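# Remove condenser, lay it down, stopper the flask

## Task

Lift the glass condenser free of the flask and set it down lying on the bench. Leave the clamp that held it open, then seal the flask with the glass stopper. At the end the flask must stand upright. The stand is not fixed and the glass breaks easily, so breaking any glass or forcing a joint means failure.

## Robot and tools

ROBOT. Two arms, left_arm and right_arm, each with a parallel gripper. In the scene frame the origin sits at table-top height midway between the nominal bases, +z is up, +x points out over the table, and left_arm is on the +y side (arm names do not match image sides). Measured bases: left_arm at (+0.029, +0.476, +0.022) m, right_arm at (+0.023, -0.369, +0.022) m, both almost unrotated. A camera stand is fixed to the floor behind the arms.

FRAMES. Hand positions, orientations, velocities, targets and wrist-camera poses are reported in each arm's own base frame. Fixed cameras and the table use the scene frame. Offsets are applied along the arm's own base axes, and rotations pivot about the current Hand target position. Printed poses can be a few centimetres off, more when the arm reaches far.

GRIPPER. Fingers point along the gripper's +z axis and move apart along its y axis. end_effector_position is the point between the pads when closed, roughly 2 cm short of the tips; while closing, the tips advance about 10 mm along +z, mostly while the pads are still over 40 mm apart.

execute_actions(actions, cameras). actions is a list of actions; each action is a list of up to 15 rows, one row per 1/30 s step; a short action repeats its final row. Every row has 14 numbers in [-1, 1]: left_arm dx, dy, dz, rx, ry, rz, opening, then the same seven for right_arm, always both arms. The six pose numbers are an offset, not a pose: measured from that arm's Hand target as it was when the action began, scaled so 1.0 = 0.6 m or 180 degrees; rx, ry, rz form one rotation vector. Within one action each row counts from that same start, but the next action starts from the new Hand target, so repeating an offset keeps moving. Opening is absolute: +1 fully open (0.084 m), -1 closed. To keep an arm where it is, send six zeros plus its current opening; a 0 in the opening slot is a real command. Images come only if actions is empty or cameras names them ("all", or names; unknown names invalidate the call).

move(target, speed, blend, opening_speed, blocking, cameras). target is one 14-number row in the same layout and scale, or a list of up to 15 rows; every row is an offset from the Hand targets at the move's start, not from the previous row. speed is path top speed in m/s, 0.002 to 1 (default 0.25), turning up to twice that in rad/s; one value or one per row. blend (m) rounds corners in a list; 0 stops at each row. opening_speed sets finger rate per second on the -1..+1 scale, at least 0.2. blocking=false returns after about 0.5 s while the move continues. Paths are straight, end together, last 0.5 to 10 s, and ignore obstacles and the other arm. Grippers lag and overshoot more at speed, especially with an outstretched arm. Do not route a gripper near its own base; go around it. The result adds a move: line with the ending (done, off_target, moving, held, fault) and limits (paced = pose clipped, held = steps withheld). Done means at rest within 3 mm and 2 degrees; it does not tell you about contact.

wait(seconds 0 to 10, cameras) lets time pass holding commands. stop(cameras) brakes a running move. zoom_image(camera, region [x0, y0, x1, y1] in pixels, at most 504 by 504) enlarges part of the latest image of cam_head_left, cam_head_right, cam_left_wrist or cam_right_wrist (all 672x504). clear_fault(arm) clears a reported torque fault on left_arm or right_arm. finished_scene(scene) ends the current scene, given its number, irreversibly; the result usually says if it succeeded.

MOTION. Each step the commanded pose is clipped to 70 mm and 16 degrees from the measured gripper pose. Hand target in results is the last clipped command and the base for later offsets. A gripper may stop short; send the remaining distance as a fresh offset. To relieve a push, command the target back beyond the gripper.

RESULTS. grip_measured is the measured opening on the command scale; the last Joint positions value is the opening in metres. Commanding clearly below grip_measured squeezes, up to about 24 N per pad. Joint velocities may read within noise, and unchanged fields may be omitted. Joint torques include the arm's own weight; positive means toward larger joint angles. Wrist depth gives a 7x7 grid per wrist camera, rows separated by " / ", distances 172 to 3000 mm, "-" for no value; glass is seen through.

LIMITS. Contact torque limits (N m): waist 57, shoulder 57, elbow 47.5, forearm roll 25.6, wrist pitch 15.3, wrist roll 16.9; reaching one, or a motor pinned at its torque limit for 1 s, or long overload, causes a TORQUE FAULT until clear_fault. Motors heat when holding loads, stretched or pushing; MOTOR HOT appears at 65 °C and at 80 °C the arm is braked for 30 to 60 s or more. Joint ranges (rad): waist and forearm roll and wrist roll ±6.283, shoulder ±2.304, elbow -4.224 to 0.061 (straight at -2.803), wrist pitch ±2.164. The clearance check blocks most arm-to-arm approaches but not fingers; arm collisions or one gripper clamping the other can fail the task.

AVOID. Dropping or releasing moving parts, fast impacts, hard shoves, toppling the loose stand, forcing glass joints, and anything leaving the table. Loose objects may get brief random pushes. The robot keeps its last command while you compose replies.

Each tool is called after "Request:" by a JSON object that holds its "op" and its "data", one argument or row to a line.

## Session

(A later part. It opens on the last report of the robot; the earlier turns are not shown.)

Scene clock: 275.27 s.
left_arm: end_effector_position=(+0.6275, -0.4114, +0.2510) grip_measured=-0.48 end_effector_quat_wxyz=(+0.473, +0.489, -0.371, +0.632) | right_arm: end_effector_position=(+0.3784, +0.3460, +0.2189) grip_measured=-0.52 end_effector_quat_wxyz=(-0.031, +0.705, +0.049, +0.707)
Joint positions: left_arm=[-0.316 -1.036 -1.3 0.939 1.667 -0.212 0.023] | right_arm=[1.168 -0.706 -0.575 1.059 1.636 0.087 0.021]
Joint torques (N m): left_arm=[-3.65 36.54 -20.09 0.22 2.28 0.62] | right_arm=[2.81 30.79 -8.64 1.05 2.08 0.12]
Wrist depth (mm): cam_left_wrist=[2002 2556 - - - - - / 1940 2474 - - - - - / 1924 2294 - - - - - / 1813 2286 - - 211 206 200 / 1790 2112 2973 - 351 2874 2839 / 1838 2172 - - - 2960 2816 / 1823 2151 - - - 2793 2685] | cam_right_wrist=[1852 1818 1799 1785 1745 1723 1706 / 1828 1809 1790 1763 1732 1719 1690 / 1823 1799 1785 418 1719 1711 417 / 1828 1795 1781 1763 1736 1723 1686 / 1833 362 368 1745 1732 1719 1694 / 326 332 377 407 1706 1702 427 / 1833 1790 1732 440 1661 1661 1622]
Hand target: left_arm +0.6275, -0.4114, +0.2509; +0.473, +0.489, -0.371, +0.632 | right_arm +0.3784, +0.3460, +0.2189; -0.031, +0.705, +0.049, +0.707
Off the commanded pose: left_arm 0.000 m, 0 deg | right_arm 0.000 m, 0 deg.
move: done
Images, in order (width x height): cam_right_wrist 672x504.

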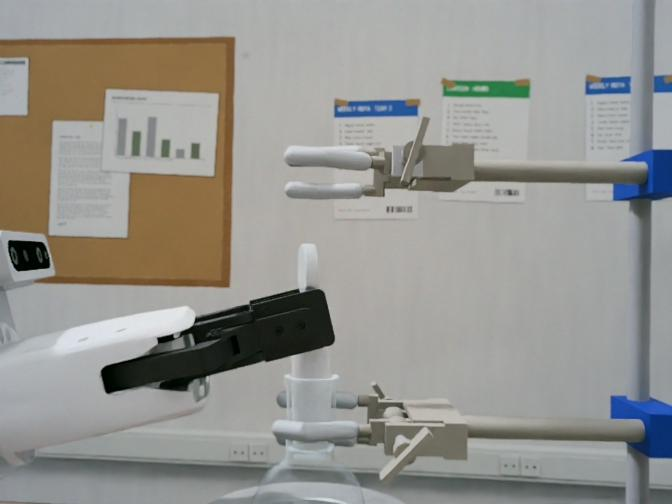

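Request:
{"op": "move", "data": {
  "target": [0,0,-0.01,0,0,0,-0.85,0,0,0,0,0,0,-0.5],
  "speed": 0.012,
  "cameras": ["cam_right_wrist"]
}}

Request:
{"op": "zoom_image", "data": {
  "camera": "cam_right_wrist",
  "region": [250, 220, 390, 440]
}}

Scene clock: 276.70 s.
left_arm: end_effector_position=(+0.6275, -0.4114, +0.2450) grip_measured=-0.48 end_effector_quat_wxyz=(+0.473, +0.489, -0.371, +0.632) | right_arm: end_effector_position=(+0.3784, +0.3460, +0.2189) grip_measured=-0.52 end_effector_quat_wxyz=(-0.031, +0.705, +0.049, +0.707)
Joint positions: left_arm=[-0.316 -1.049 -1.306 0.939 1.671 -0.206 0.023] | right_arm=[1.168 -0.706 -0.575 1.059 1.636 0.087 0.021]
Joint torques (N m): left_arm=[-6.2 34.99 -19.53 0.23 2.49 0.47] | right_arm=[0.09 31.2 -8.45 0.92 1.95 0.12]
Wrist depth (mm): cam_left_wrist=[1974 2528 - - - - - / 1930 2492 - - - - - / 1914 2325 - - - - 2911 / 1804 2228 - - 212 226 2899 / 1754 1985 - - 359 2960 2863 / 1813 2185 - - - 2911 2863 / 1842 2125 - - - 2816 2805] | cam_right_wrist=[1842 1823 1809 1776 1741 1719 1702 / 1823 1799 1785 1754 1741 1728 1686 / 1828 1809 1776 418 1719 1715 416 / 1823 1795 1776 1745 1736 1715 1681 / 1828 1795 372 1754 1715 1719 1677 / 326 331 375 407 1723 1723 426 / 1828 1795 1723 440 1665 1649 1622]
Hand target: left_arm +0.6275, -0.4114, +0.2449; +0.473, +0.489, -0.371, +0.632 | right_arm +0.3784, +0.3460, +0.2189; -0.031, +0.705, +0.049, +0.707
Off the commanded pose: left_arm 0.000 m, 0 deg | right_arm 0.000 m, 0 deg.
move: done
Images, in order (width x height): cam_right_wrist 672x504.

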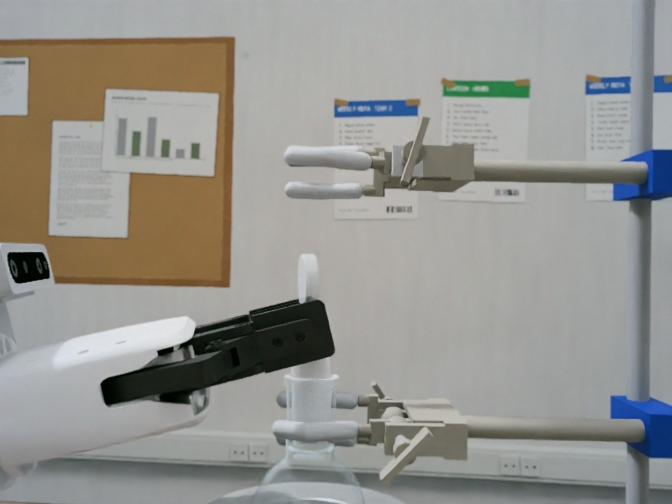

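Scaled by 2.291 from the camera's 672x504 image, which has a finer 960x720 frame.

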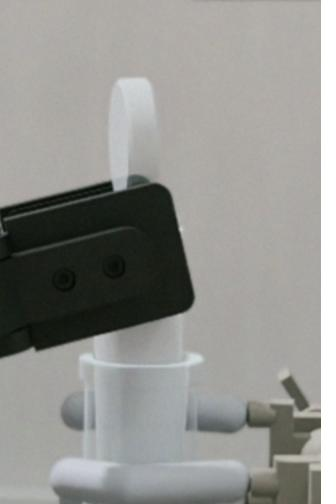

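Request:
{"op": "move", "data": {
  "target": [0,0,-0.0072,0,0,0,-0.85,0,0,0,0,0,0,-0.5],
  "speed": 0.01,
  "cameras": ["cam_right_wrist"]
}}

Request:
{"op": "zoom_image", "data": {
  "camera": "cam_right_wrist",
  "region": [250, 220, 390, 440]
}}

Scene clock: 277.77 s.
left_arm: end_effector_position=(+0.6275, -0.4114, +0.2406) grip_measured=-0.48 end_effector_quat_wxyz=(+0.473, +0.489, -0.371, +0.632) | right_arm: end_effector_position=(+0.3784, +0.3460, +0.2189) grip_measured=-0.52 end_effector_quat_wxyz=(-0.031, +0.705, +0.049, +0.707)
Joint positions: left_arm=[-0.316 -1.058 -1.31 0.94 1.674 -0.202 0.023] | right_arm=[1.168 -0.706 -0.575 1.059 1.636 0.087 0.021]
Joint torques (N m): left_arm=[-4.09 34.34 -19.35 0.72 2.42 0.54] | right_arm=[2.37 31.57 -7.77 1.27 2.18 0.14]
Wrist depth (mm): cam_left_wrist=[1985 2547 - - - - - / 1930 2510 - - - - - / 1919 2249 - 175 - 205 2960 / 1804 2264 - - 238 2973 2948 / 1758 1985 - - - - 2839 / 1847 2206 - - - 2973 2805 / 1818 2125 - - - 2828 2717] | cam_right_wrist=[1842 1823 1799 1772 1754 1728 1686 / 1823 1799 1776 1758 1732 1715 1698 / 1823 1799 1776 418 1719 1702 418 / 1818 1809 1772 1754 1736 1723 1686 / 1828 1799 405 1754 1732 1715 1681 / 327 331 367 407 1706 1694 427 / 1813 1799 1732 438 1661 1657 1622]
Hand target: left_arm +0.6275, -0.4114, +0.2406; +0.473, +0.489, -0.371, +0.632 | right_arm +0.3784, +0.3460, +0.2189; -0.031, +0.705, +0.049, +0.707
Off the commanded pose: left_arm 0.000 m, 0 deg | right_arm 0.000 m, 0 deg.
move: done
Images, in order (width x height): cam_right_wrist 672x504.

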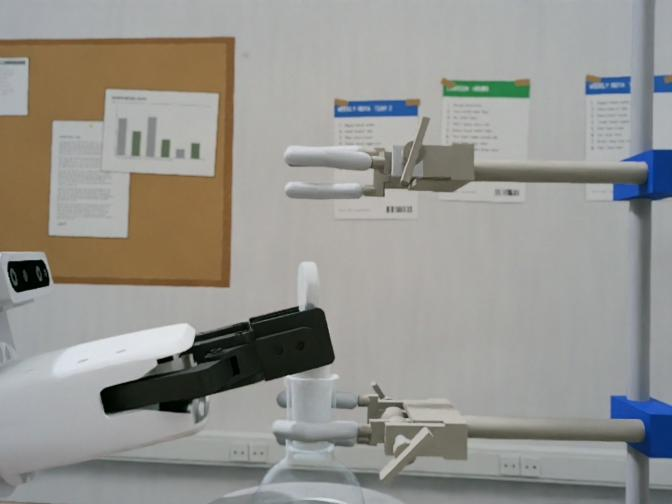

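Scaled by 2.291 from the camera's 672x504 image, which has a finer 960x720 frame.

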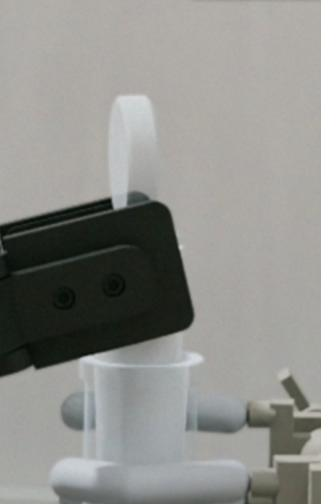

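Request:
{"op": "move", "data": {
  "target": [0,0,0,0,0,0,-0.55,0,0,0,0,0,0,-0.5],
  "opening_speed": 0.2
}}

Request:
{"op": "move", "data": {
  "target": [0,0,0,0,0,0,-0.48,0,0,0,0,0,0,-0.5],
  "opening_speed": 0.2,
  "cameras": ["cam_right_wrist"]
}}

Request:
{"op": "zoom_image", "data": {
  "camera": "cam_right_wrist",
  "region": [250, 220, 390, 440]
}}

Scene clock: 283.07 s.
left_arm: end_effector_position=(+0.6275, -0.4114, +0.2406) grip_measured=-0.48 end_effector_quat_wxyz=(+0.473, +0.489, -0.371, +0.632) | right_arm: end_effector_position=(+0.3784, +0.3460, +0.2189) grip_measured=-0.52 end_effector_quat_wxyz=(-0.031, +0.705, +0.049, +0.707)
Joint positions: left_arm=[-0.316 -1.058 -1.31 0.94 1.674 -0.202 0.023] | right_arm=[1.168 -0.706 -0.575 1.059 1.636 0.087 0.021]
Joint torques (N m): left_arm=[-4.63 34.5 -19.7 0.2 2.43 0.41] | right_arm=[1.52 32.28 -8.02 1.17 2.12 0.08]
Wrist depth (mm): cam_left_wrist=[1924 2547 - - - - - / 1930 2510 - - - - - / 1914 2264 - 175 - 206 - / 1799 2264 - - 238 2960 2886 / 1781 1979 - - - 2999 2863 / 1838 2220 - - - 2960 2805 / 1842 2165 - - - 2863 2749] | cam_right_wrist=[1833 1823 1790 1781 1741 1723 1690 / 1833 1804 1785 1767 1741 1706 1681 / 1828 1799 1781 417 1719 1706 417 / 1809 1790 1767 1758 1749 1719 1677 / 1838 1809 405 1741 1723 1711 1677 / 327 332 368 407 1719 1702 427 / 1818 1799 1728 440 1657 1657 1630]
Hand target: left_arm +0.6275, -0.4114, +0.2406; +0.473, +0.489, -0.371, +0.632 | right_arm +0.3784, +0.3460, +0.2189; -0.031, +0.705, +0.049, +0.707
Off the commanded pose: left_arm 0.000 m, 0 deg | right_arm 0.000 m, 0 deg.
move: done

Scene clock: 283.63 s.
left_arm: end_effector_position=(+0.6275, -0.4114, +0.2406) grip_measured=-0.48 end_effector_quat_wxyz=(+0.473, +0.489, -0.371, +0.632) | right_arm: end_effector_position=(+0.3784, +0.3460, +0.2189) grip_measured=-0.52 end_effector_quat_wxyz=(-0.031, +0.705, +0.049, +0.707)
Joint positions: left_arm=[-0.316 -1.058 -1.31 0.94 1.674 -0.202 0.023] | right_arm=[1.168 -0.706 -0.575 1.059 1.636 0.087 0.021]
Joint torques (N m): left_arm=[-4.41 35.5 -19.33 0.33 2.26 0.36] | right_arm=[1.87 32.49 -7.98 1.27 2.16 -0.08]
Wrist depth (mm): cam_left_wrist=[1985 2538 - - - - - / 1957 2483 - - - - - / 1914 2294 - 176 - 205 2973 / 1838 2242 - - 238 2948 2899 / 1781 1985 - - - - 2948 / 1818 2199 - - - 2886 2771 / 1828 2151 - - - 2863 2749] | cam_right_wrist=[1852 1823 1809 1781 1754 1732 1686 / 1838 1823 1785 1763 1741 1711 1681 / 1833 1818 1772 418 1711 1711 417 / 1813 1799 1772 1758 1736 1719 1673 / 1828 1785 404 1749 1736 1711 1681 / 327 331 368 406 1702 1711 427 / 1833 1790 1719 439 1665 1669 1611]
Hand target: left_arm +0.6275, -0.4114, +0.2406; +0.473, +0.489, -0.371, +0.632 | right_arm +0.3784, +0.3460, +0.2189; -0.031, +0.705, +0.049, +0.707
Off the commanded pose: left_arm 0.000 m, 0 deg | right_arm 0.000 m, 0 deg.
move: done
Images, in order (width x height): cam_right_wrist 672x504.

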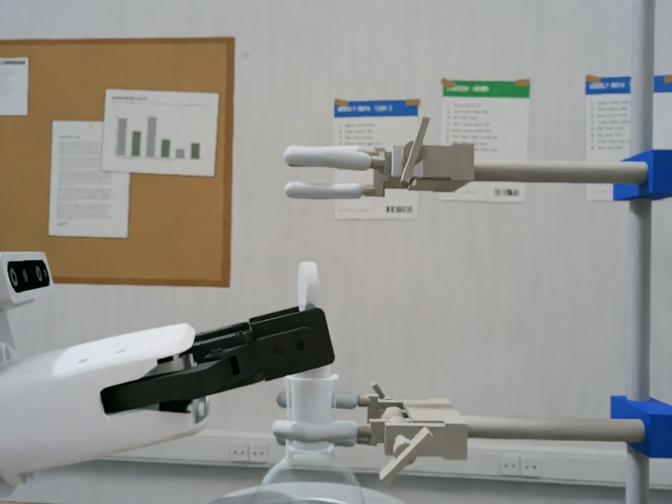

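Scaled by 2.291 from the camera's 672x504 image, which has a finer 960x720 frame.

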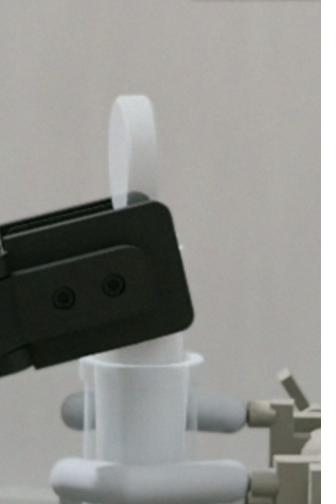

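Request:
{"op": "move", "data": {
  "target": [0,0,0,0,0,0,-0.45,0,0,0,0,0,0,-0.5],
  "opening_speed": 0.2,
  "cameras": ["cam_right_wrist"]
}}

Request:
{"op": "zoom_image", "data": {
  "camera": "cam_right_wrist",
  "region": [250, 220, 390, 440]
}}

Scene clock: 284.63 s.
left_arm: end_effector_position=(+0.6275, -0.4114, +0.2406) grip_measured=-0.47 end_effector_quat_wxyz=(+0.473, +0.489, -0.371, +0.632) | right_arm: end_effector_position=(+0.3784, +0.3460, +0.2189) grip_measured=-0.52 end_effector_quat_wxyz=(-0.031, +0.705, +0.049, +0.707)
Joint positions: left_arm=[-0.316 -1.058 -1.31 0.94 1.674 -0.202 0.024] | right_arm=[1.168 -0.706 -0.575 1.059 1.636 0.087 0.021]
Joint torques (N m): left_arm=[-4.95 34.44 -19.06 0.33 2.24 0.57] | right_arm=[2.69 30.83 -8.31 1.3 2.06 0.14]
Wrist depth (mm): cam_left_wrist=[1979 2465 - - - - - / 1924 2528 - - - - - / 1924 2286 - 175 - 205 2960 / 1828 2264 - - 238 2973 2960 / 1781 1985 - - - - 2874 / 1867 2178 - - - 2863 2828 / 1823 2151 - - - 2911 2771] | cam_right_wrist=[1838 1818 1795 1785 1754 1715 1698 / 1838 1799 1785 1772 1728 1715 1694 / 1818 1809 1795 417 1706 1702 417 / 1813 1799 1772 1754 1749 1719 1665 / 1842 1795 404 1767 1741 1711 1669 / 327 331 367 407 1715 1706 427 / 1818 1790 1719 440 1661 1673 1615]
Hand target: left_arm +0.6275, -0.4114, +0.2406; +0.473, +0.489, -0.371, +0.632 | right_arm +0.3784, +0.3460, +0.2189; -0.031, +0.705, +0.049, +0.707
Off the commanded pose: left_arm 0.000 m, 0 deg | right_arm 0.000 m, 0 deg.
move: done
Images, in order (width x height): cam_right_wrist 672x504.

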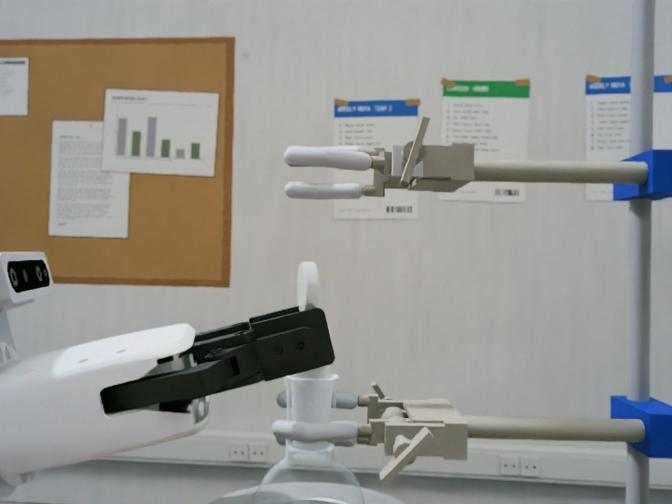

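Scaled by 2.291 from the camera's 672x504 image, which has a finer 960x720 frame.

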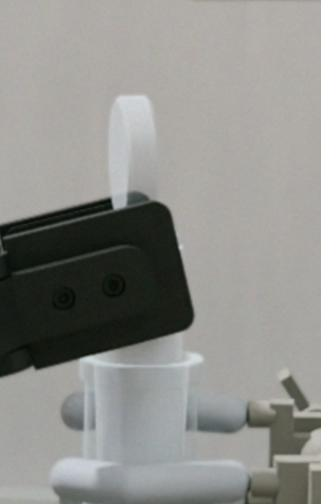

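Request:
{"op": "execute_actions", "data": {
  "actions": []
}}

Request:
{"op": "zoom_image", "data": {
  "camera": "cam_right_wrist",
  "region": [250, 220, 390, 440]
}}

Scene clock: 285.83 s.
left_arm: end_effector_position=(+0.6275, -0.4114, +0.2406) grip_measured=-0.47 end_effector_quat_wxyz=(+0.473, +0.489, -0.371, +0.632) | right_arm: end_effector_position=(+0.3784, +0.3460, +0.2189) grip_measured=-0.52 end_effector_quat_wxyz=(-0.031, +0.705, +0.049, +0.707)
Joint positions: left_arm=[-0.316 -1.058 -1.31 0.94 1.674 -0.202 0.024] | right_arm=[1.168 -0.706 -0.575 1.059 1.636 0.087 0.021]
Joint velocities: within noise
Joint torques (N m): left_arm=[-3.41 33.67 -18.64 0.45 2.21 0.41] | right_arm=[1.09 31.72 -8.01 0.69 2.13 0.14]
Motor temperatures (°C): left_arm=[25 28 32 27 31 29] | right_arm=[25 27 30 28 32 31]
Wrist depth (mm): cam_left_wrist=[1985 2528 - - - - - / 1957 2556 - - - - - / 1924 2309 - 175 - 205 2973 / 1818 2257 - - 238 - 2999 / 1754 2002 - - - - 2863 / 1857 2185 - - - 2863 2805 / 1799 2145 - - - 2886 2749] | cam_right_wrist=[1852 1813 1785 1776 1736 1719 1706 / 1813 1799 1790 1767 1732 1711 1694 / 1828 1799 1790 419 1723 1706 417 / 1813 1785 1781 1749 1736 1702 1673 / 1847 1813 404 1749 1732 1711 1665 / 328 332 367 406 1715 1715 427 / 1823 1790 1728 439 1665 1661 1611]
Hand target: left_arm +0.6275, -0.4114, +0.2406; +0.473, +0.489, -0.371, +0.632 | right_arm +0.3784, +0.3460, +0.2189; -0.031, +0.705, +0.049, +0.707
Tool commands: left_gripper/opening=-0.45 right_gripper/opening=-0.5
Off the commanded pose: left_arm 0.000 m, 0 deg | right_arm 0.000 m, 0 deg.

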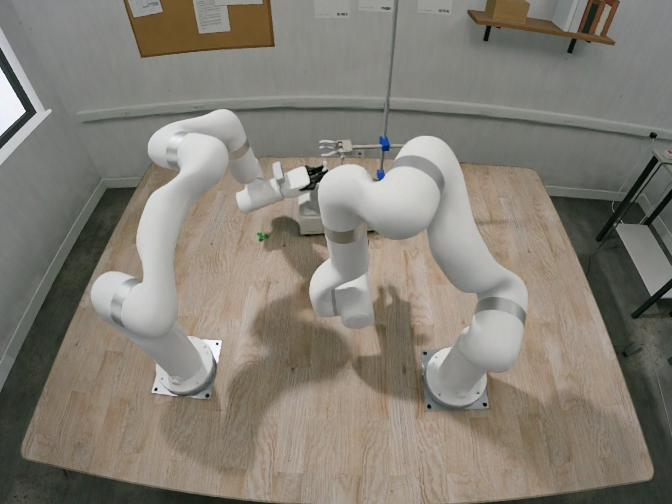

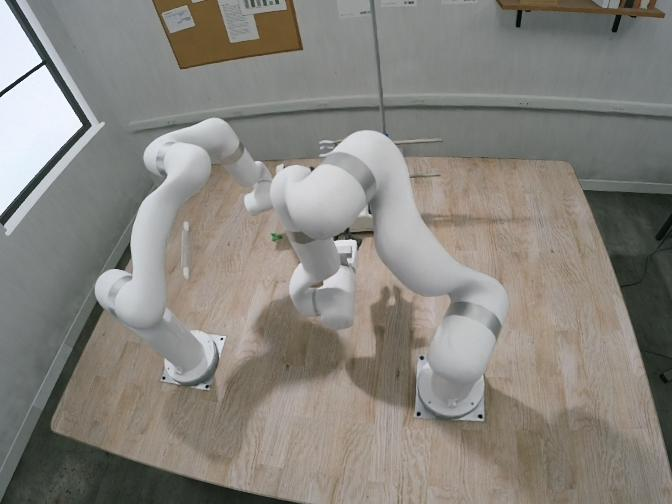

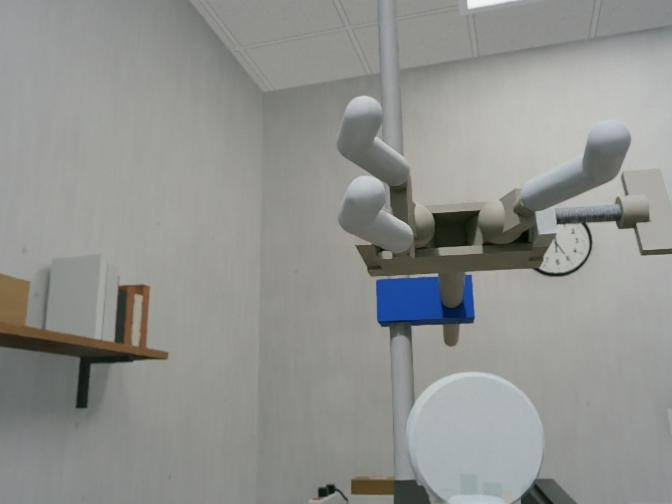

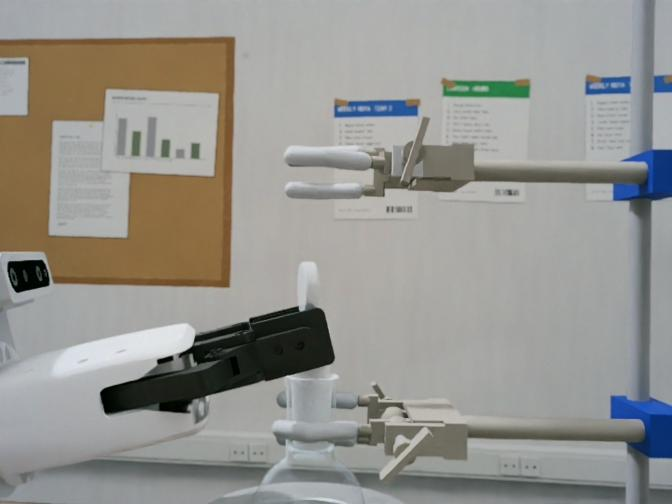

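Scaled by 2.291 from the camera's 672x504 image, which has a finer 960x720 frame.

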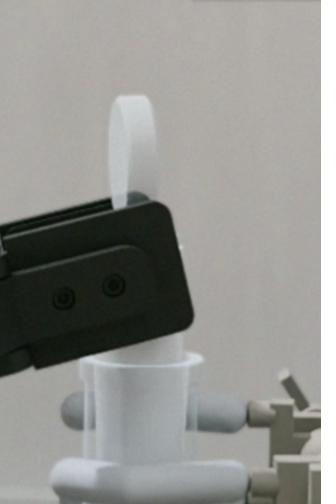

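Request:
{"op": "move", "data": {
  "target": [0,0,0,0,0,0,-0.43,0,0,0,0,0,0,-0.5],
  "opening_speed": 0.2,
  "cameras": ["cam_right_wrist"]
}}

Request:
{"op": "zoom_image", "data": {
  "camera": "cam_right_wrist",
  "region": [250, 220, 390, 440]
}}

Scene clock: 286.70 s.
left_arm: end_effector_position=(+0.6275, -0.4114, +0.2406) grip_measured=-0.45 end_effector_quat_wxyz=(+0.473, +0.489, -0.371, +0.632) | right_arm: end_effector_position=(+0.3784, +0.3460, +0.2189) grip_measured=-0.52 end_effector_quat_wxyz=(-0.031, +0.705, +0.049, +0.707)
Joint positions: left_arm=[-0.316 -1.058 -1.31 0.94 1.674 -0.202 0.024] | right_arm=[1.168 -0.706 -0.575 1.059 1.636 0.087 0.021]
Joint torques (N m): left_arm=[-4.17 33.76 -19.09 0.1 2.29 0.55] | right_arm=[1.14 32.2 -8.27 1.38 2.25 0.13]
Wrist depth (mm): cam_left_wrist=[2002 2547 - - - - - / 1968 2474 - - - - - / 1946 2317 - 175 - 205 2935 / 1823 2264 - - 238 2899 2923 / 1763 2020 - - - - 2935 / 1823 2165 - - - 2935 2851 / 1823 2145 - - - 2828 2727] | cam_right_wrist=[1842 1828 1804 1781 1745 1715 1694 / 1813 1804 1785 1758 1732 1719 1686 / 1847 1804 1785 418 1711 1711 418 / 1818 1795 1785 1758 1736 1702 1686 / 1838 1795 406 1754 1732 1715 1669 / 328 331 363 406 1706 1711 427 / 1833 1804 1723 440 1657 1661 1615]
Hand target: left_arm +0.6275, -0.4114, +0.2406; +0.473, +0.489, -0.371, +0.632 | right_arm +0.3784, +0.3460, +0.2189; -0.031, +0.705, +0.049, +0.707
Off the commanded pose: left_arm 0.000 m, 0 deg | right_arm 0.000 m, 0 deg.
move: done
Images, in order (width x height): cam_right_wrist 672x504.

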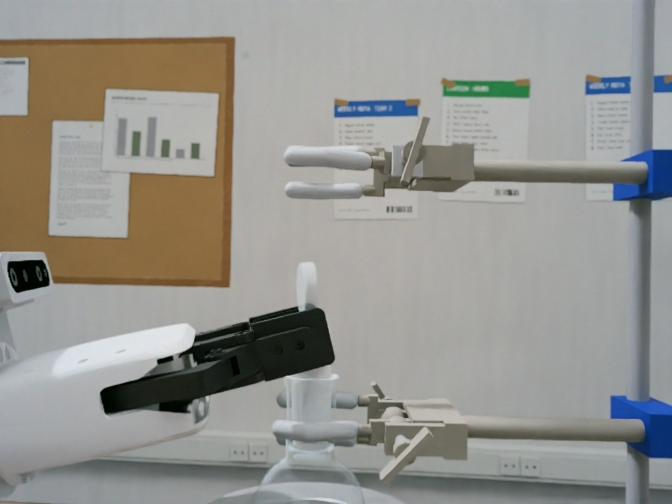

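Scaled by 2.291 from the camera's 672x504 image, which has a finer 960x720 frame.

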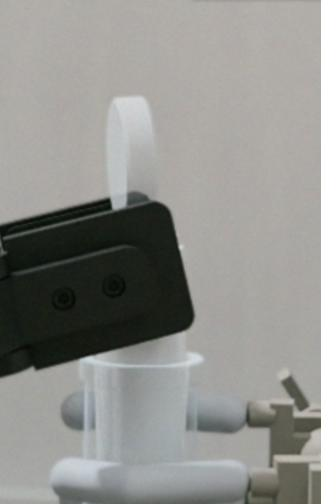

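Request:
{"op": "move", "data": {
  "target": [0,0,0,0,0,0,-0.40,0,0,0,0,0,0,-0.5],
  "opening_speed": 0.2,
  "cameras": ["cam_right_wrist"]
}}

Request:
{"op": "zoom_image", "data": {
  "camera": "cam_right_wrist",
  "region": [250, 220, 390, 440]
}}

Scene clock: 287.57 s.
left_arm: end_effector_position=(+0.6275, -0.4114, +0.2406) grip_measured=-0.42 end_effector_quat_wxyz=(+0.473, +0.489, -0.371, +0.632) | right_arm: end_effector_position=(+0.3784, +0.3460, +0.2189) grip_measured=-0.52 end_effector_quat_wxyz=(-0.031, +0.705, +0.049, +0.707)
Joint positions: left_arm=[-0.316 -1.058 -1.31 0.94 1.674 -0.202 0.026] | right_arm=[1.168 -0.706 -0.575 1.059 1.636 0.087 0.021]
Joint torques (N m): left_arm=[-3.74 35.72 -19.43 0.62 2.3 0.54] | right_arm=[2.13 31.73 -8.7 1.2 1.99 0.17]
Wrist depth (mm): cam_left_wrist=[1985 2547 - - - - - / 1919 2483 - - - - - / 1903 2294 - 175 - 205 2960 / 1828 2257 - - 238 2973 2948 / 1795 1957 - - - 2986 2948 / 1847 2172 - - - 2973 2874 / 1833 2145 - - - 2782 2738] | cam_right_wrist=[1852 1809 1790 1781 1745 1715 1706 / 1833 1804 1754 1772 1745 1728 1690 / 1828 1799 1776 418 1723 1698 417 / 1828 1790 1781 1767 1736 1706 1673 / 1857 1809 406 1758 1715 1706 1681 / 328 332 363 407 1711 1702 426 / 1813 1799 1723 439 1657 1661 1619]
Hand target: left_arm +0.6275, -0.4114, +0.2406; +0.473, +0.489, -0.371, +0.632 | right_arm +0.3784, +0.3460, +0.2189; -0.031, +0.705, +0.049, +0.707
Off the commanded pose: left_arm 0.000 m, 0 deg | right_arm 0.000 m, 0 deg.
move: done
Images, in order (width x height): cam_right_wrist 672x504.

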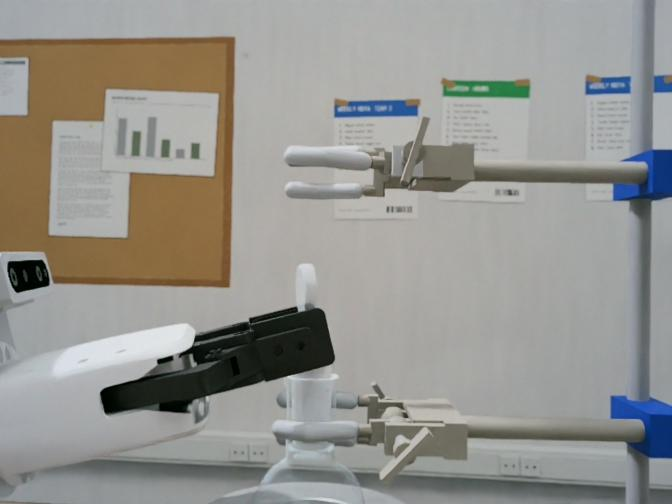

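Scaled by 2.291 from the camera's 672x504 image, which has a finer 960x720 frame.

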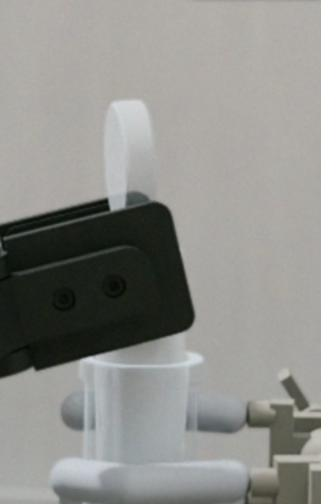

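Request:
{"op": "move", "data": {
  "target": [0,0,0,0,0,0,-0.37,0,0,0,0,0,0,-0.5],
  "opening_speed": 0.2,
  "cameras": ["cam_right_wrist"]
}}

Request:
{"op": "zoom_image", "data": {
  "camera": "cam_right_wrist",
  "region": [250, 220, 390, 440]
}}

Request:
{"op": "move", "data": {
  "target": [0,0,0,0,0,0,-0.34,0,0,0,0,0,0,-0.5],
  "opening_speed": 0.2,
  "cameras": ["cam_right_wrist"]
}}

Request:
{"op": "zoom_image", "data": {
  "camera": "cam_right_wrist",
  "region": [250, 220, 390, 440]
}}

Scene clock: 288.63 s.
left_arm: end_effector_position=(+0.6275, -0.4114, +0.2406) grip_measured=-0.39 end_effector_quat_wxyz=(+0.473, +0.489, -0.371, +0.632) | right_arm: end_effector_position=(+0.3784, +0.3460, +0.2189) grip_measured=-0.52 end_effector_quat_wxyz=(-0.031, +0.705, +0.049, +0.707)
Joint positions: left_arm=[-0.316 -1.058 -1.31 0.94 1.674 -0.202 0.027] | right_arm=[1.168 -0.706 -0.575 1.059 1.636 0.087 0.021]
Joint torques (N m): left_arm=[-4.99 34.87 -19.71 0.45 2.19 0.42] | right_arm=[1.67 30.97 -8 1.03 2.12 0.16]
Wrist depth (mm): cam_left_wrist=[1979 2547 - - - - - / 1946 2492 - - - - - / 1914 2294 - 176 - 205 2999 / 1799 2242 - - 238 - 2899 / 1781 1940 - - - - 2863 / 1842 2172 - - - 2999 2851 / 1795 2145 - - - 2816 2706] | cam_right_wrist=[1838 1799 1790 1781 1736 1719 1698 / 1838 1804 1790 1763 1728 1719 1702 / 1828 1818 1785 418 1719 1711 417 / 1833 1813 1785 1767 1741 1711 1686 / 1842 1809 407 1749 1715 1715 1673 / 328 332 362 407 1706 1690 427 / 1818 1790 1719 439 1657 1649 1611]
Hand target: left_arm +0.6275, -0.4114, +0.2406; +0.473, +0.489, -0.371, +0.632 | right_arm +0.3784, +0.3460, +0.2189; -0.031, +0.705, +0.049, +0.707
Off the commanded pose: left_arm 0.000 m, 0 deg | right_arm 0.000 m, 0 deg.
move: done
Images, in order (width x height): cam_right_wrist 672x504.

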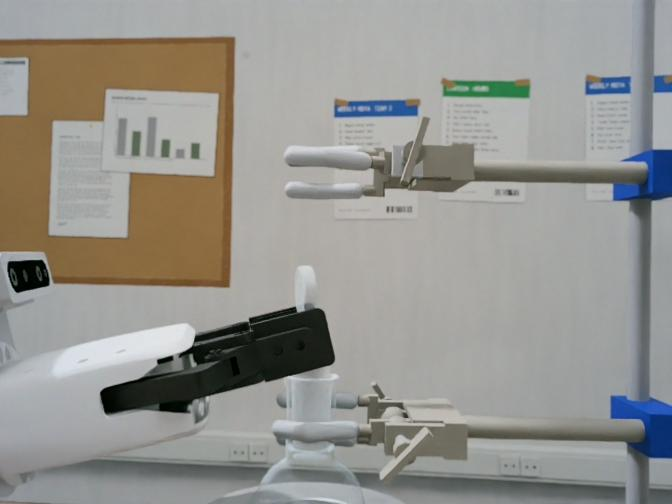

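Scaled by 2.291 from the camera's 672x504 image, which has a finer 960x720 frame.

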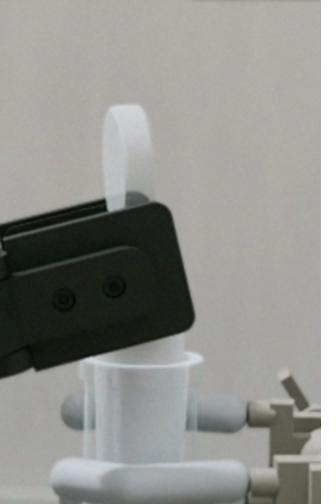

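Scene clock: 289.13 s.
left_arm: end_effector_position=(+0.6275, -0.4114, +0.2406) grip_measured=-0.36 end_effector_quat_wxyz=(+0.473, +0.489, -0.371, +0.632) | right_arm: end_effector_position=(+0.3784, +0.3460, +0.2189) grip_measured=-0.52 end_effector_quat_wxyz=(-0.031, +0.705, +0.049, +0.707)
Joint positions: left_arm=[-0.316 -1.058 -1.31 0.94 1.674 -0.202 0.028] | right_arm=[1.168 -0.706 -0.575 1.059 1.636 0.087 0.021]
Joint torques (N m): left_arm=[-2.64 36.13 -19.63 0.43 2.1 0.59] | right_arm=[-0.72 32.1 -8.62 0.9 1.93 0.1]
Wrist depth (mm): cam_left_wrist=[1985 2501 - - - - - / 1974 2528 - - - - - / 1903 2294 - 175 - 206 2948 / 1804 2286 - - 237 2973 2874 / 1758 1985 - - - - 2874 / 1872 2172 - - - 2923 2782 / 1823 2008 - - - 2874 2816] | cam_right_wrist=[1838 1813 1776 1776 1758 1728 1694 / 1838 1809 1795 1767 1719 1719 1681 / 1813 1795 1781 418 1719 1715 417 / 1818 1790 1781 1767 1754 1702 1677 / 1852 1809 407 1754 1732 1706 1665 / 327 331 361 407 1728 1694 426 / 1809 1781 1728 439 1669 1653 1611]
Hand target: left_arm +0.6275, -0.4114, +0.2406; +0.473, +0.489, -0.371, +0.632 | right_arm +0.3784, +0.3460, +0.2189; -0.031, +0.705, +0.049, +0.707
Off the commanded pose: left_arm 0.000 m, 0 deg | right_arm 0.000 m, 0 deg.
move: done
Images, in order (width x height): cam_right_wrist 672x504.

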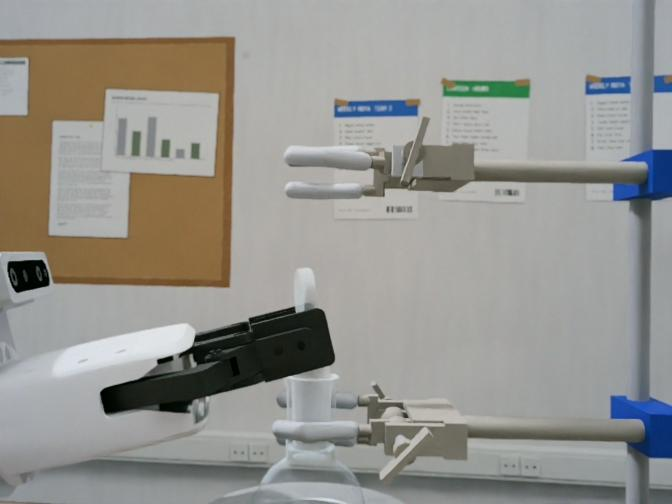

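Scaled by 2.291 from the camera's 672x504 image, which has a finer 960x720 frame.

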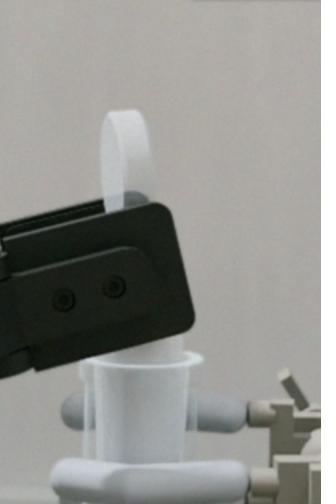

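Request:
{"op": "move", "data": {
  "target": [0,0,0,0,0,0,-0.31,0,0,0,0,0,0,-0.5],
  "opening_speed": 0.2,
  "cameras": ["cam_right_wrist"]
}}

Request:
{"op": "zoom_image", "data": {
  "camera": "cam_right_wrist",
  "region": [250, 220, 390, 440]
}}

Request:
{"op": "move", "data": {
  "target": [0,0,0,0,0,0,-0.29,0,0,0,0,0,0,-0.5],
  "opening_speed": 0.2,
  "cameras": ["cam_right_wrist"]
}}

Request:
{"op": "zoom_image", "data": {
  "camera": "cam_right_wrist",
  "region": [250, 220, 390, 440]
}}

Scene clock: 290.17 s.
left_arm: end_effector_position=(+0.6275, -0.4114, +0.2406) grip_measured=-0.33 end_effector_quat_wxyz=(+0.473, +0.489, -0.371, +0.632) | right_arm: end_effector_position=(+0.3784, +0.3460, +0.2189) grip_measured=-0.52 end_effector_quat_wxyz=(-0.031, +0.705, +0.049, +0.707)
Joint positions: left_arm=[-0.316 -1.058 -1.31 0.94 1.674 -0.202 0.03] | right_arm=[1.168 -0.706 -0.575 1.059 1.636 0.087 0.021]
Joint torques (N m): left_arm=[-4.34 36.98 -19.1 -0.03 2.31 0.54] | right_arm=[1.73 31.55 -7.63 1.05 2.17 0.19]
Wrist depth (mm): cam_left_wrist=[1974 2519 - - - - - / 1914 2519 - - - - - / 1898 2271 - 175 - 205 2923 / 1823 2279 - - 238 2986 2886 / 1772 1946 - - - - 2851 / 1823 2165 - - - 2911 2805 / 1818 2038 - - - 2828 2738] | cam_right_wrist=[1833 1833 1785 1772 1736 1715 1702 / 1842 1809 1776 1754 1736 1715 1686 / 1813 1799 1785 418 1711 1690 418 / 1818 1804 1776 1772 1732 1702 1677 / 1838 1790 408 1749 1732 1690 1673 / 328 331 361 406 1706 1694 426 / 1828 1790 1723 439 1665 1645 1615]
Hand target: left_arm +0.6275, -0.4114, +0.2406; +0.473, +0.489, -0.371, +0.632 | right_arm +0.3784, +0.3460, +0.2189; -0.031, +0.705, +0.049, +0.707
Off the commanded pose: left_arm 0.000 m, 0 deg | right_arm 0.000 m, 0 deg.
move: done
Images, in order (width x height): cam_right_wrist 672x504.

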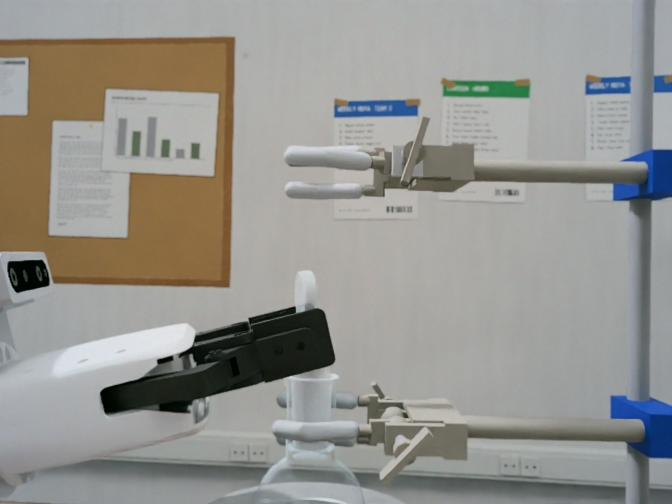

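Scaled by 2.291 from the camera's 672x504 image, which has a finer 960x720 frame.

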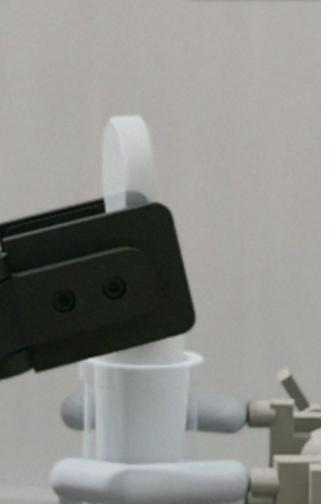

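Scene clock: 290.67 s.
left_arm: end_effector_position=(+0.6275, -0.4114, +0.2406) grip_measured=-0.31 end_effector_quat_wxyz=(+0.473, +0.489, -0.371, +0.632) | right_arm: end_effector_position=(+0.3784, +0.3460, +0.2189) grip_measured=-0.52 end_effector_quat_wxyz=(-0.031, +0.705, +0.049, +0.707)
Joint positions: left_arm=[-0.316 -1.058 -1.31 0.94 1.674 -0.202 0.031] | right_arm=[1.168 -0.706 -0.575 1.059 1.636 0.087 0.021]
Joint torques (N m): left_arm=[-2.37 35.49 -20.08 -0.16 2.16 0.34] | right_arm=[2.54 32.14 -8.9 0.8 1.91 0.03]
Wrist depth (mm): cam_left_wrist=[1974 2556 - - - - - / 1951 2528 - - - - - / 1924 2309 - 175 - 205 2986 / 1813 2249 - - 238 - 2899 / 1785 1979 - - - - 2923 / 1823 2199 - - - 2911 2782 / 1795 2026 - - - 2851 2696] | cam_right_wrist=[1823 1809 1799 1776 1749 1741 1686 / 1823 1795 1795 1785 1749 1728 1698 / 1813 1804 1785 419 1719 1706 417 / 1823 1804 1785 1763 1728 1706 1673 / 1838 1804 408 1754 1732 1711 1686 / 328 331 361 406 1715 1702 426 / 1809 1804 1728 439 1669 1661 1607]
Hand target: left_arm +0.6275, -0.4114, +0.2406; +0.473, +0.489, -0.371, +0.632 | right_arm +0.3784, +0.3460, +0.2189; -0.031, +0.705, +0.049, +0.707
Off the commanded pose: left_arm 0.000 m, 0 deg | right_arm 0.000 m, 0 deg.
move: done
Images, in order (width x height): cam_right_wrist 672x504.

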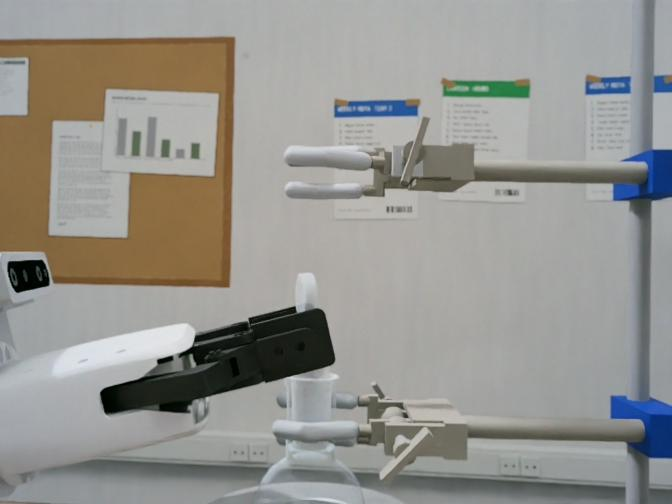

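Scaled by 2.291 from the camera's 672x504 image, which has a finer 960x720 frame.

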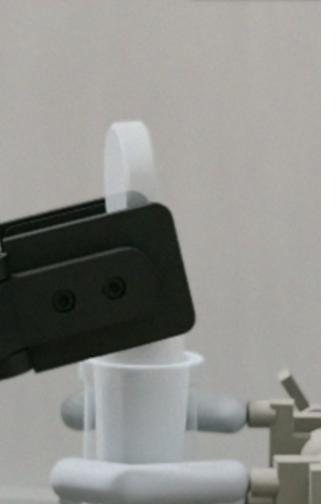

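Request:
{"op": "move", "data": {
  "target": [0,0,0,0,0,0,-0.275,0,0,0,0,0,0,-0.5],
  "opening_speed": 0.2,
  "cameras": ["cam_right_wrist"]
}}

Request:
{"op": "zoom_image", "data": {
  "camera": "cam_right_wrist",
  "region": [250, 220, 390, 440]
}}

Request:
{"op": "move", "data": {
  "target": [0,0,0,0,0,0,-0.265,0,0,0,0,0,0,-0.5],
  "opening_speed": 0.2,
  "cameras": ["cam_right_wrist"]
}}

Request:
{"op": "zoom_image", "data": {
  "camera": "cam_right_wrist",
  "region": [250, 220, 390, 440]
}}

Scene clock: 291.67 s.
left_arm: end_effector_position=(+0.6275, -0.4114, +0.2406) grip_measured=-0.29 end_effector_quat_wxyz=(+0.473, +0.489, -0.371, +0.632) | right_arm: end_effector_position=(+0.3784, +0.3460, +0.2189) grip_measured=-0.52 end_effector_quat_wxyz=(-0.031, +0.705, +0.049, +0.707)
Joint positions: left_arm=[-0.316 -1.058 -1.31 0.94 1.674 -0.202 0.031] | right_arm=[1.168 -0.706 -0.575 1.059 1.636 0.087 0.021]
Joint torques (N m): left_arm=[-2.69 34.68 -19.97 0.24 2.17 0.5] | right_arm=[1.3 31.27 -8.55 1.37 2.2 0.03]
Wrist depth (mm): cam_left_wrist=[1962 2501 - - - - - / 1974 2538 - - - - - / 1919 2309 - 175 - 205 2986 / 1799 2257 - - 238 - 2948 / 1767 1962 - - - 2973 2874 / 1833 2213 - - - 2886 2782 / 1818 2132 - - - 2828 2727] | cam_right_wrist=[1847 1828 1804 1767 1741 1711 1690 / 1838 1818 1799 1772 1736 1706 1698 / 1823 1804 1785 417 1732 1715 417 / 1823 1785 1781 1758 1732 1711 1686 / 1847 1804 409 1745 1736 1698 1661 / 328 331 360 407 1719 1702 427 / 1804 1785 1741 439 1657 1649 1611]
Hand target: left_arm +0.6275, -0.4114, +0.2406; +0.473, +0.489, -0.371, +0.632 | right_arm +0.3784, +0.3460, +0.2189; -0.031, +0.705, +0.049, +0.707
Off the commanded pose: left_arm 0.000 m, 0 deg | right_arm 0.000 m, 0 deg.
move: done
Images, in order (width x height): cam_right_wrist 672x504.

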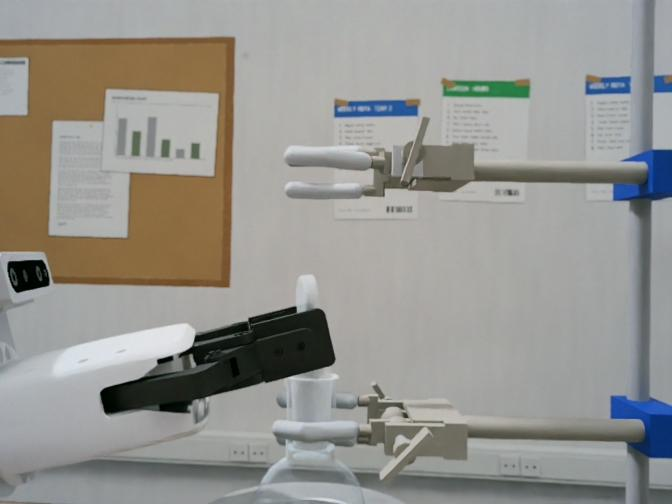

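Scaled by 2.291 from the camera's 672x504 image, which has a finer 960x720 frame.

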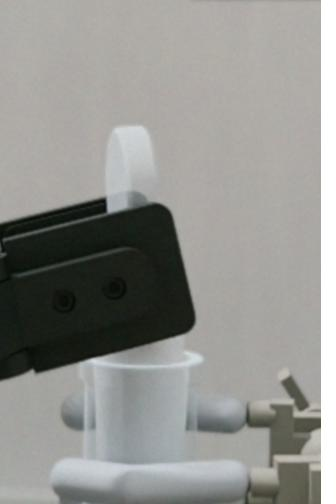

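Scene clock: 292.17 s.
left_arm: end_effector_position=(+0.6275, -0.4114, +0.2406) grip_measured=-0.28 end_effector_quat_wxyz=(+0.473, +0.489, -0.371, +0.632) | right_arm: end_effector_position=(+0.3784, +0.3460, +0.2189) grip_measured=-0.52 end_effector_quat_wxyz=(-0.031, +0.705, +0.049, +0.707)
Joint positions: left_arm=[-0.316 -1.058 -1.31 0.94 1.674 -0.202 0.032] | right_arm=[1.168 -0.706 -0.575 1.059 1.636 0.087 0.021]
Joint torques (N m): left_arm=[-3.09 35.02 -18.97 -0.03 2.09 0.43] | right_arm=[1.57 31.24 -8.12 1.05 1.99 0.22]
Wrist depth (mm): cam_left_wrist=[1974 2528 - - - - - / 1962 2492 - - - - - / 1898 2264 - 175 - 205 - / 1809 2286 - - 238 2948 2935 / 1763 1991 - - - 2973 2839 / 1857 2286 - - - 2986 2782 / 1795 2125 - - - 2793 2771] | cam_right_wrist=[1852 1813 1809 1772 1741 1723 1694 / 1833 1799 1781 1763 1715 1728 1686 / 1823 1799 1785 418 1732 1723 417 / 1823 1799 1772 1763 1719 1711 1677 / 1842 1823 408 1758 1719 1706 1686 / 327 331 360 406 1715 1702 426 / 1804 1790 1728 439 1661 1657 1619]
Hand target: left_arm +0.6275, -0.4114, +0.2406; +0.473, +0.489, -0.371, +0.632 | right_arm +0.3784, +0.3460, +0.2189; -0.031, +0.705, +0.049, +0.707
Off the commanded pose: left_arm 0.000 m, 0 deg | right_arm 0.000 m, 0 deg.
move: done
Images, in order (width x height): cam_right_wrist 672x504.

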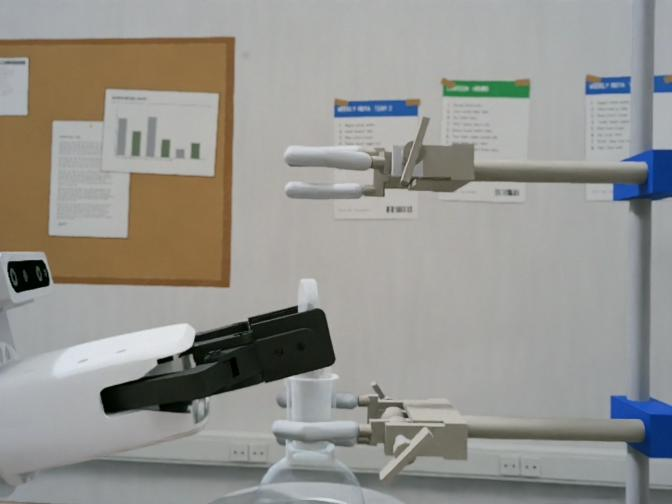

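Scaled by 2.291 from the camera's 672x504 image, which has a finer 960x720 frame.

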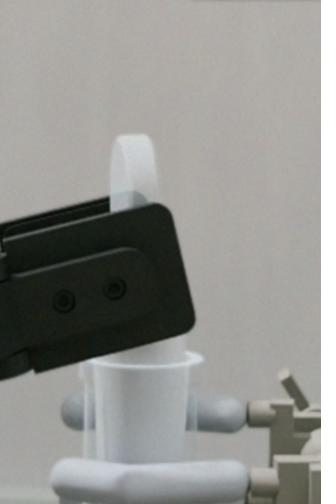

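Request:
{"op": "move", "data": {
  "target": [0,0,0,0,0,0,-0.26,0,0,0,0,0,0,-0.5],
  "opening_speed": 0.2,
  "cameras": ["cam_right_wrist"]
}}

Request:
{"op": "zoom_image", "data": {
  "camera": "cam_right_wrist",
  "region": [250, 220, 390, 440]
}}

Request:
{"op": "move", "data": {
  "target": [0,0,0,0,0,0,-0.255,0,0,0,0,0,0,-0.5],
  "opening_speed": 0.2,
  "cameras": ["cam_right_wrist"]
}}

Request:
{"op": "zoom_image", "data": {
  "camera": "cam_right_wrist",
  "region": [250, 220, 390, 440]
}}

Scene clock: 293.23 s.
left_arm: end_effector_position=(+0.6275, -0.4114, +0.2406) grip_measured=-0.28 end_effector_quat_wxyz=(+0.473, +0.489, -0.371, +0.632) | right_arm: end_effector_position=(+0.3784, +0.3460, +0.2189) grip_measured=-0.52 end_effector_quat_wxyz=(-0.031, +0.705, +0.049, +0.707)
Joint positions: left_arm=[-0.316 -1.058 -1.31 0.94 1.674 -0.202 0.032] | right_arm=[1.168 -0.706 -0.575 1.059 1.636 0.087 0.021]
Joint torques (N m): left_arm=[-2.96 36.42 -20.15 -0.26 2.06 0.52] | right_arm=[1.27 32.12 -8.18 0.45 2.11 0.06]
Wrist depth (mm): cam_left_wrist=[1985 2501 - - - - - / 1935 2474 - - - - - / 1903 2264 - 175 - 205 2935 / 1813 2235 - - 238 - 2886 / 1795 1996 - - - 2960 2935 / 1838 2264 - - - 2948 2793 / 1818 2125 - - 2986 2863 2760] | cam_right_wrist=[1838 1809 1781 1767 1749 1728 1686 / 1838 1799 1795 1758 1741 1719 1698 / 1833 1795 1776 417 1719 1715 416 / 1823 1804 1799 1763 1745 1715 1677 / 1847 1809 409 1758 1732 1694 1690 / 327 330 360 406 1706 1702 427 / 1828 1785 1763 438 1669 1661 1607]
Hand target: left_arm +0.6275, -0.4114, +0.2406; +0.473, +0.489, -0.371, +0.632 | right_arm +0.3784, +0.3460, +0.2189; -0.031, +0.705, +0.049, +0.707
Off the commanded pose: left_arm 0.000 m, 0 deg | right_arm 0.000 m, 0 deg.
move: done
Images, in order (width x height): cam_right_wrist 672x504.

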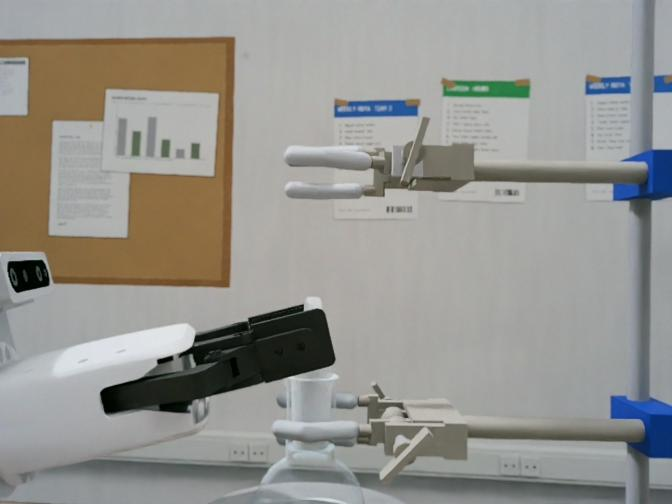

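Scaled by 2.291 from the camera's 672x504 image, which has a finer 960x720 frame.

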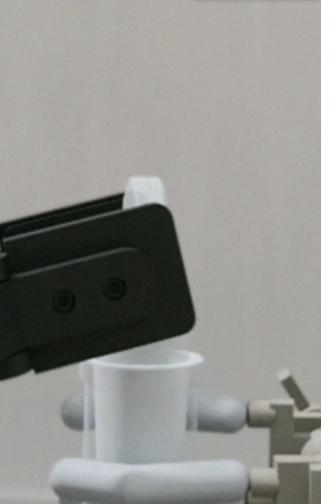

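Scene clock: 293.73 s.
left_arm: end_effector_position=(+0.6275, -0.4114, +0.2406) grip_measured=-0.27 end_effector_quat_wxyz=(+0.473, +0.489, -0.371, +0.632) | right_arm: end_effector_position=(+0.3784, +0.3460, +0.2189) grip_measured=-0.52 end_effector_quat_wxyz=(-0.031, +0.705, +0.049, +0.707)
Joint positions: left_arm=[-0.316 -1.058 -1.31 0.94 1.674 -0.202 0.032] | right_arm=[1.168 -0.706 -0.575 1.059 1.636 0.087 0.021]
Joint torques (N m): left_arm=[-3.22 37.64 -19.34 -0.08 2.12 0.43] | right_arm=[0.56 32.9 -8.02 0.57 2.21 0.14]
Wrist depth (mm): cam_left_wrist=[1968 2519 - - - - - / 1940 2501 - - - - - / 1919 2309 - 175 - 205 - / 1818 2271 - - 238 - 2923 / 1758 1974 - - - - 2851 / 1833 2264 - - - 2935 2771 / 1833 2158 - - - 2899 2805] | cam_right_wrist=[1852 1828 1804 1767 1736 1723 1690 / 1828 1804 1795 1772 1736 1706 1694 / 1838 1809 1795 419 1723 1719 417 / 1838 1804 1767 1767 1732 1723 1673 / 1842 1804 409 1754 1732 1711 1681 / 327 331 360 407 1719 1702 426 / 1823 1813 1767 439 1665 1649 1626]
Hand target: left_arm +0.6275, -0.4114, +0.2406; +0.473, +0.489, -0.371, +0.632 | right_arm +0.3784, +0.3460, +0.2189; -0.031, +0.705, +0.049, +0.707
Off the commanded pose: left_arm 0.000 m, 0 deg | right_arm 0.000 m, 0 deg.
move: done
Images, in order (width x height): cam_right_wrist 672x504.

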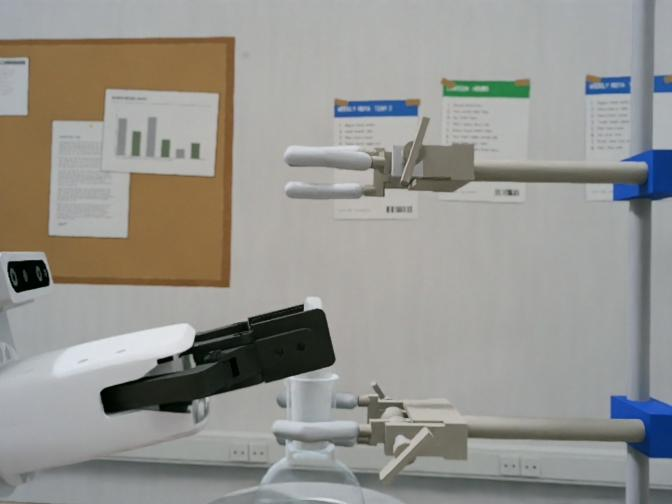

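Scaled by 2.291 from the camera's 672x504 image, which has a finer 960x720 frame.

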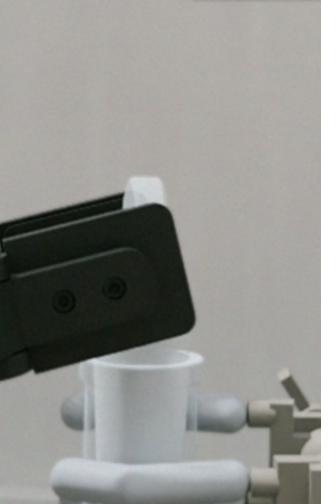

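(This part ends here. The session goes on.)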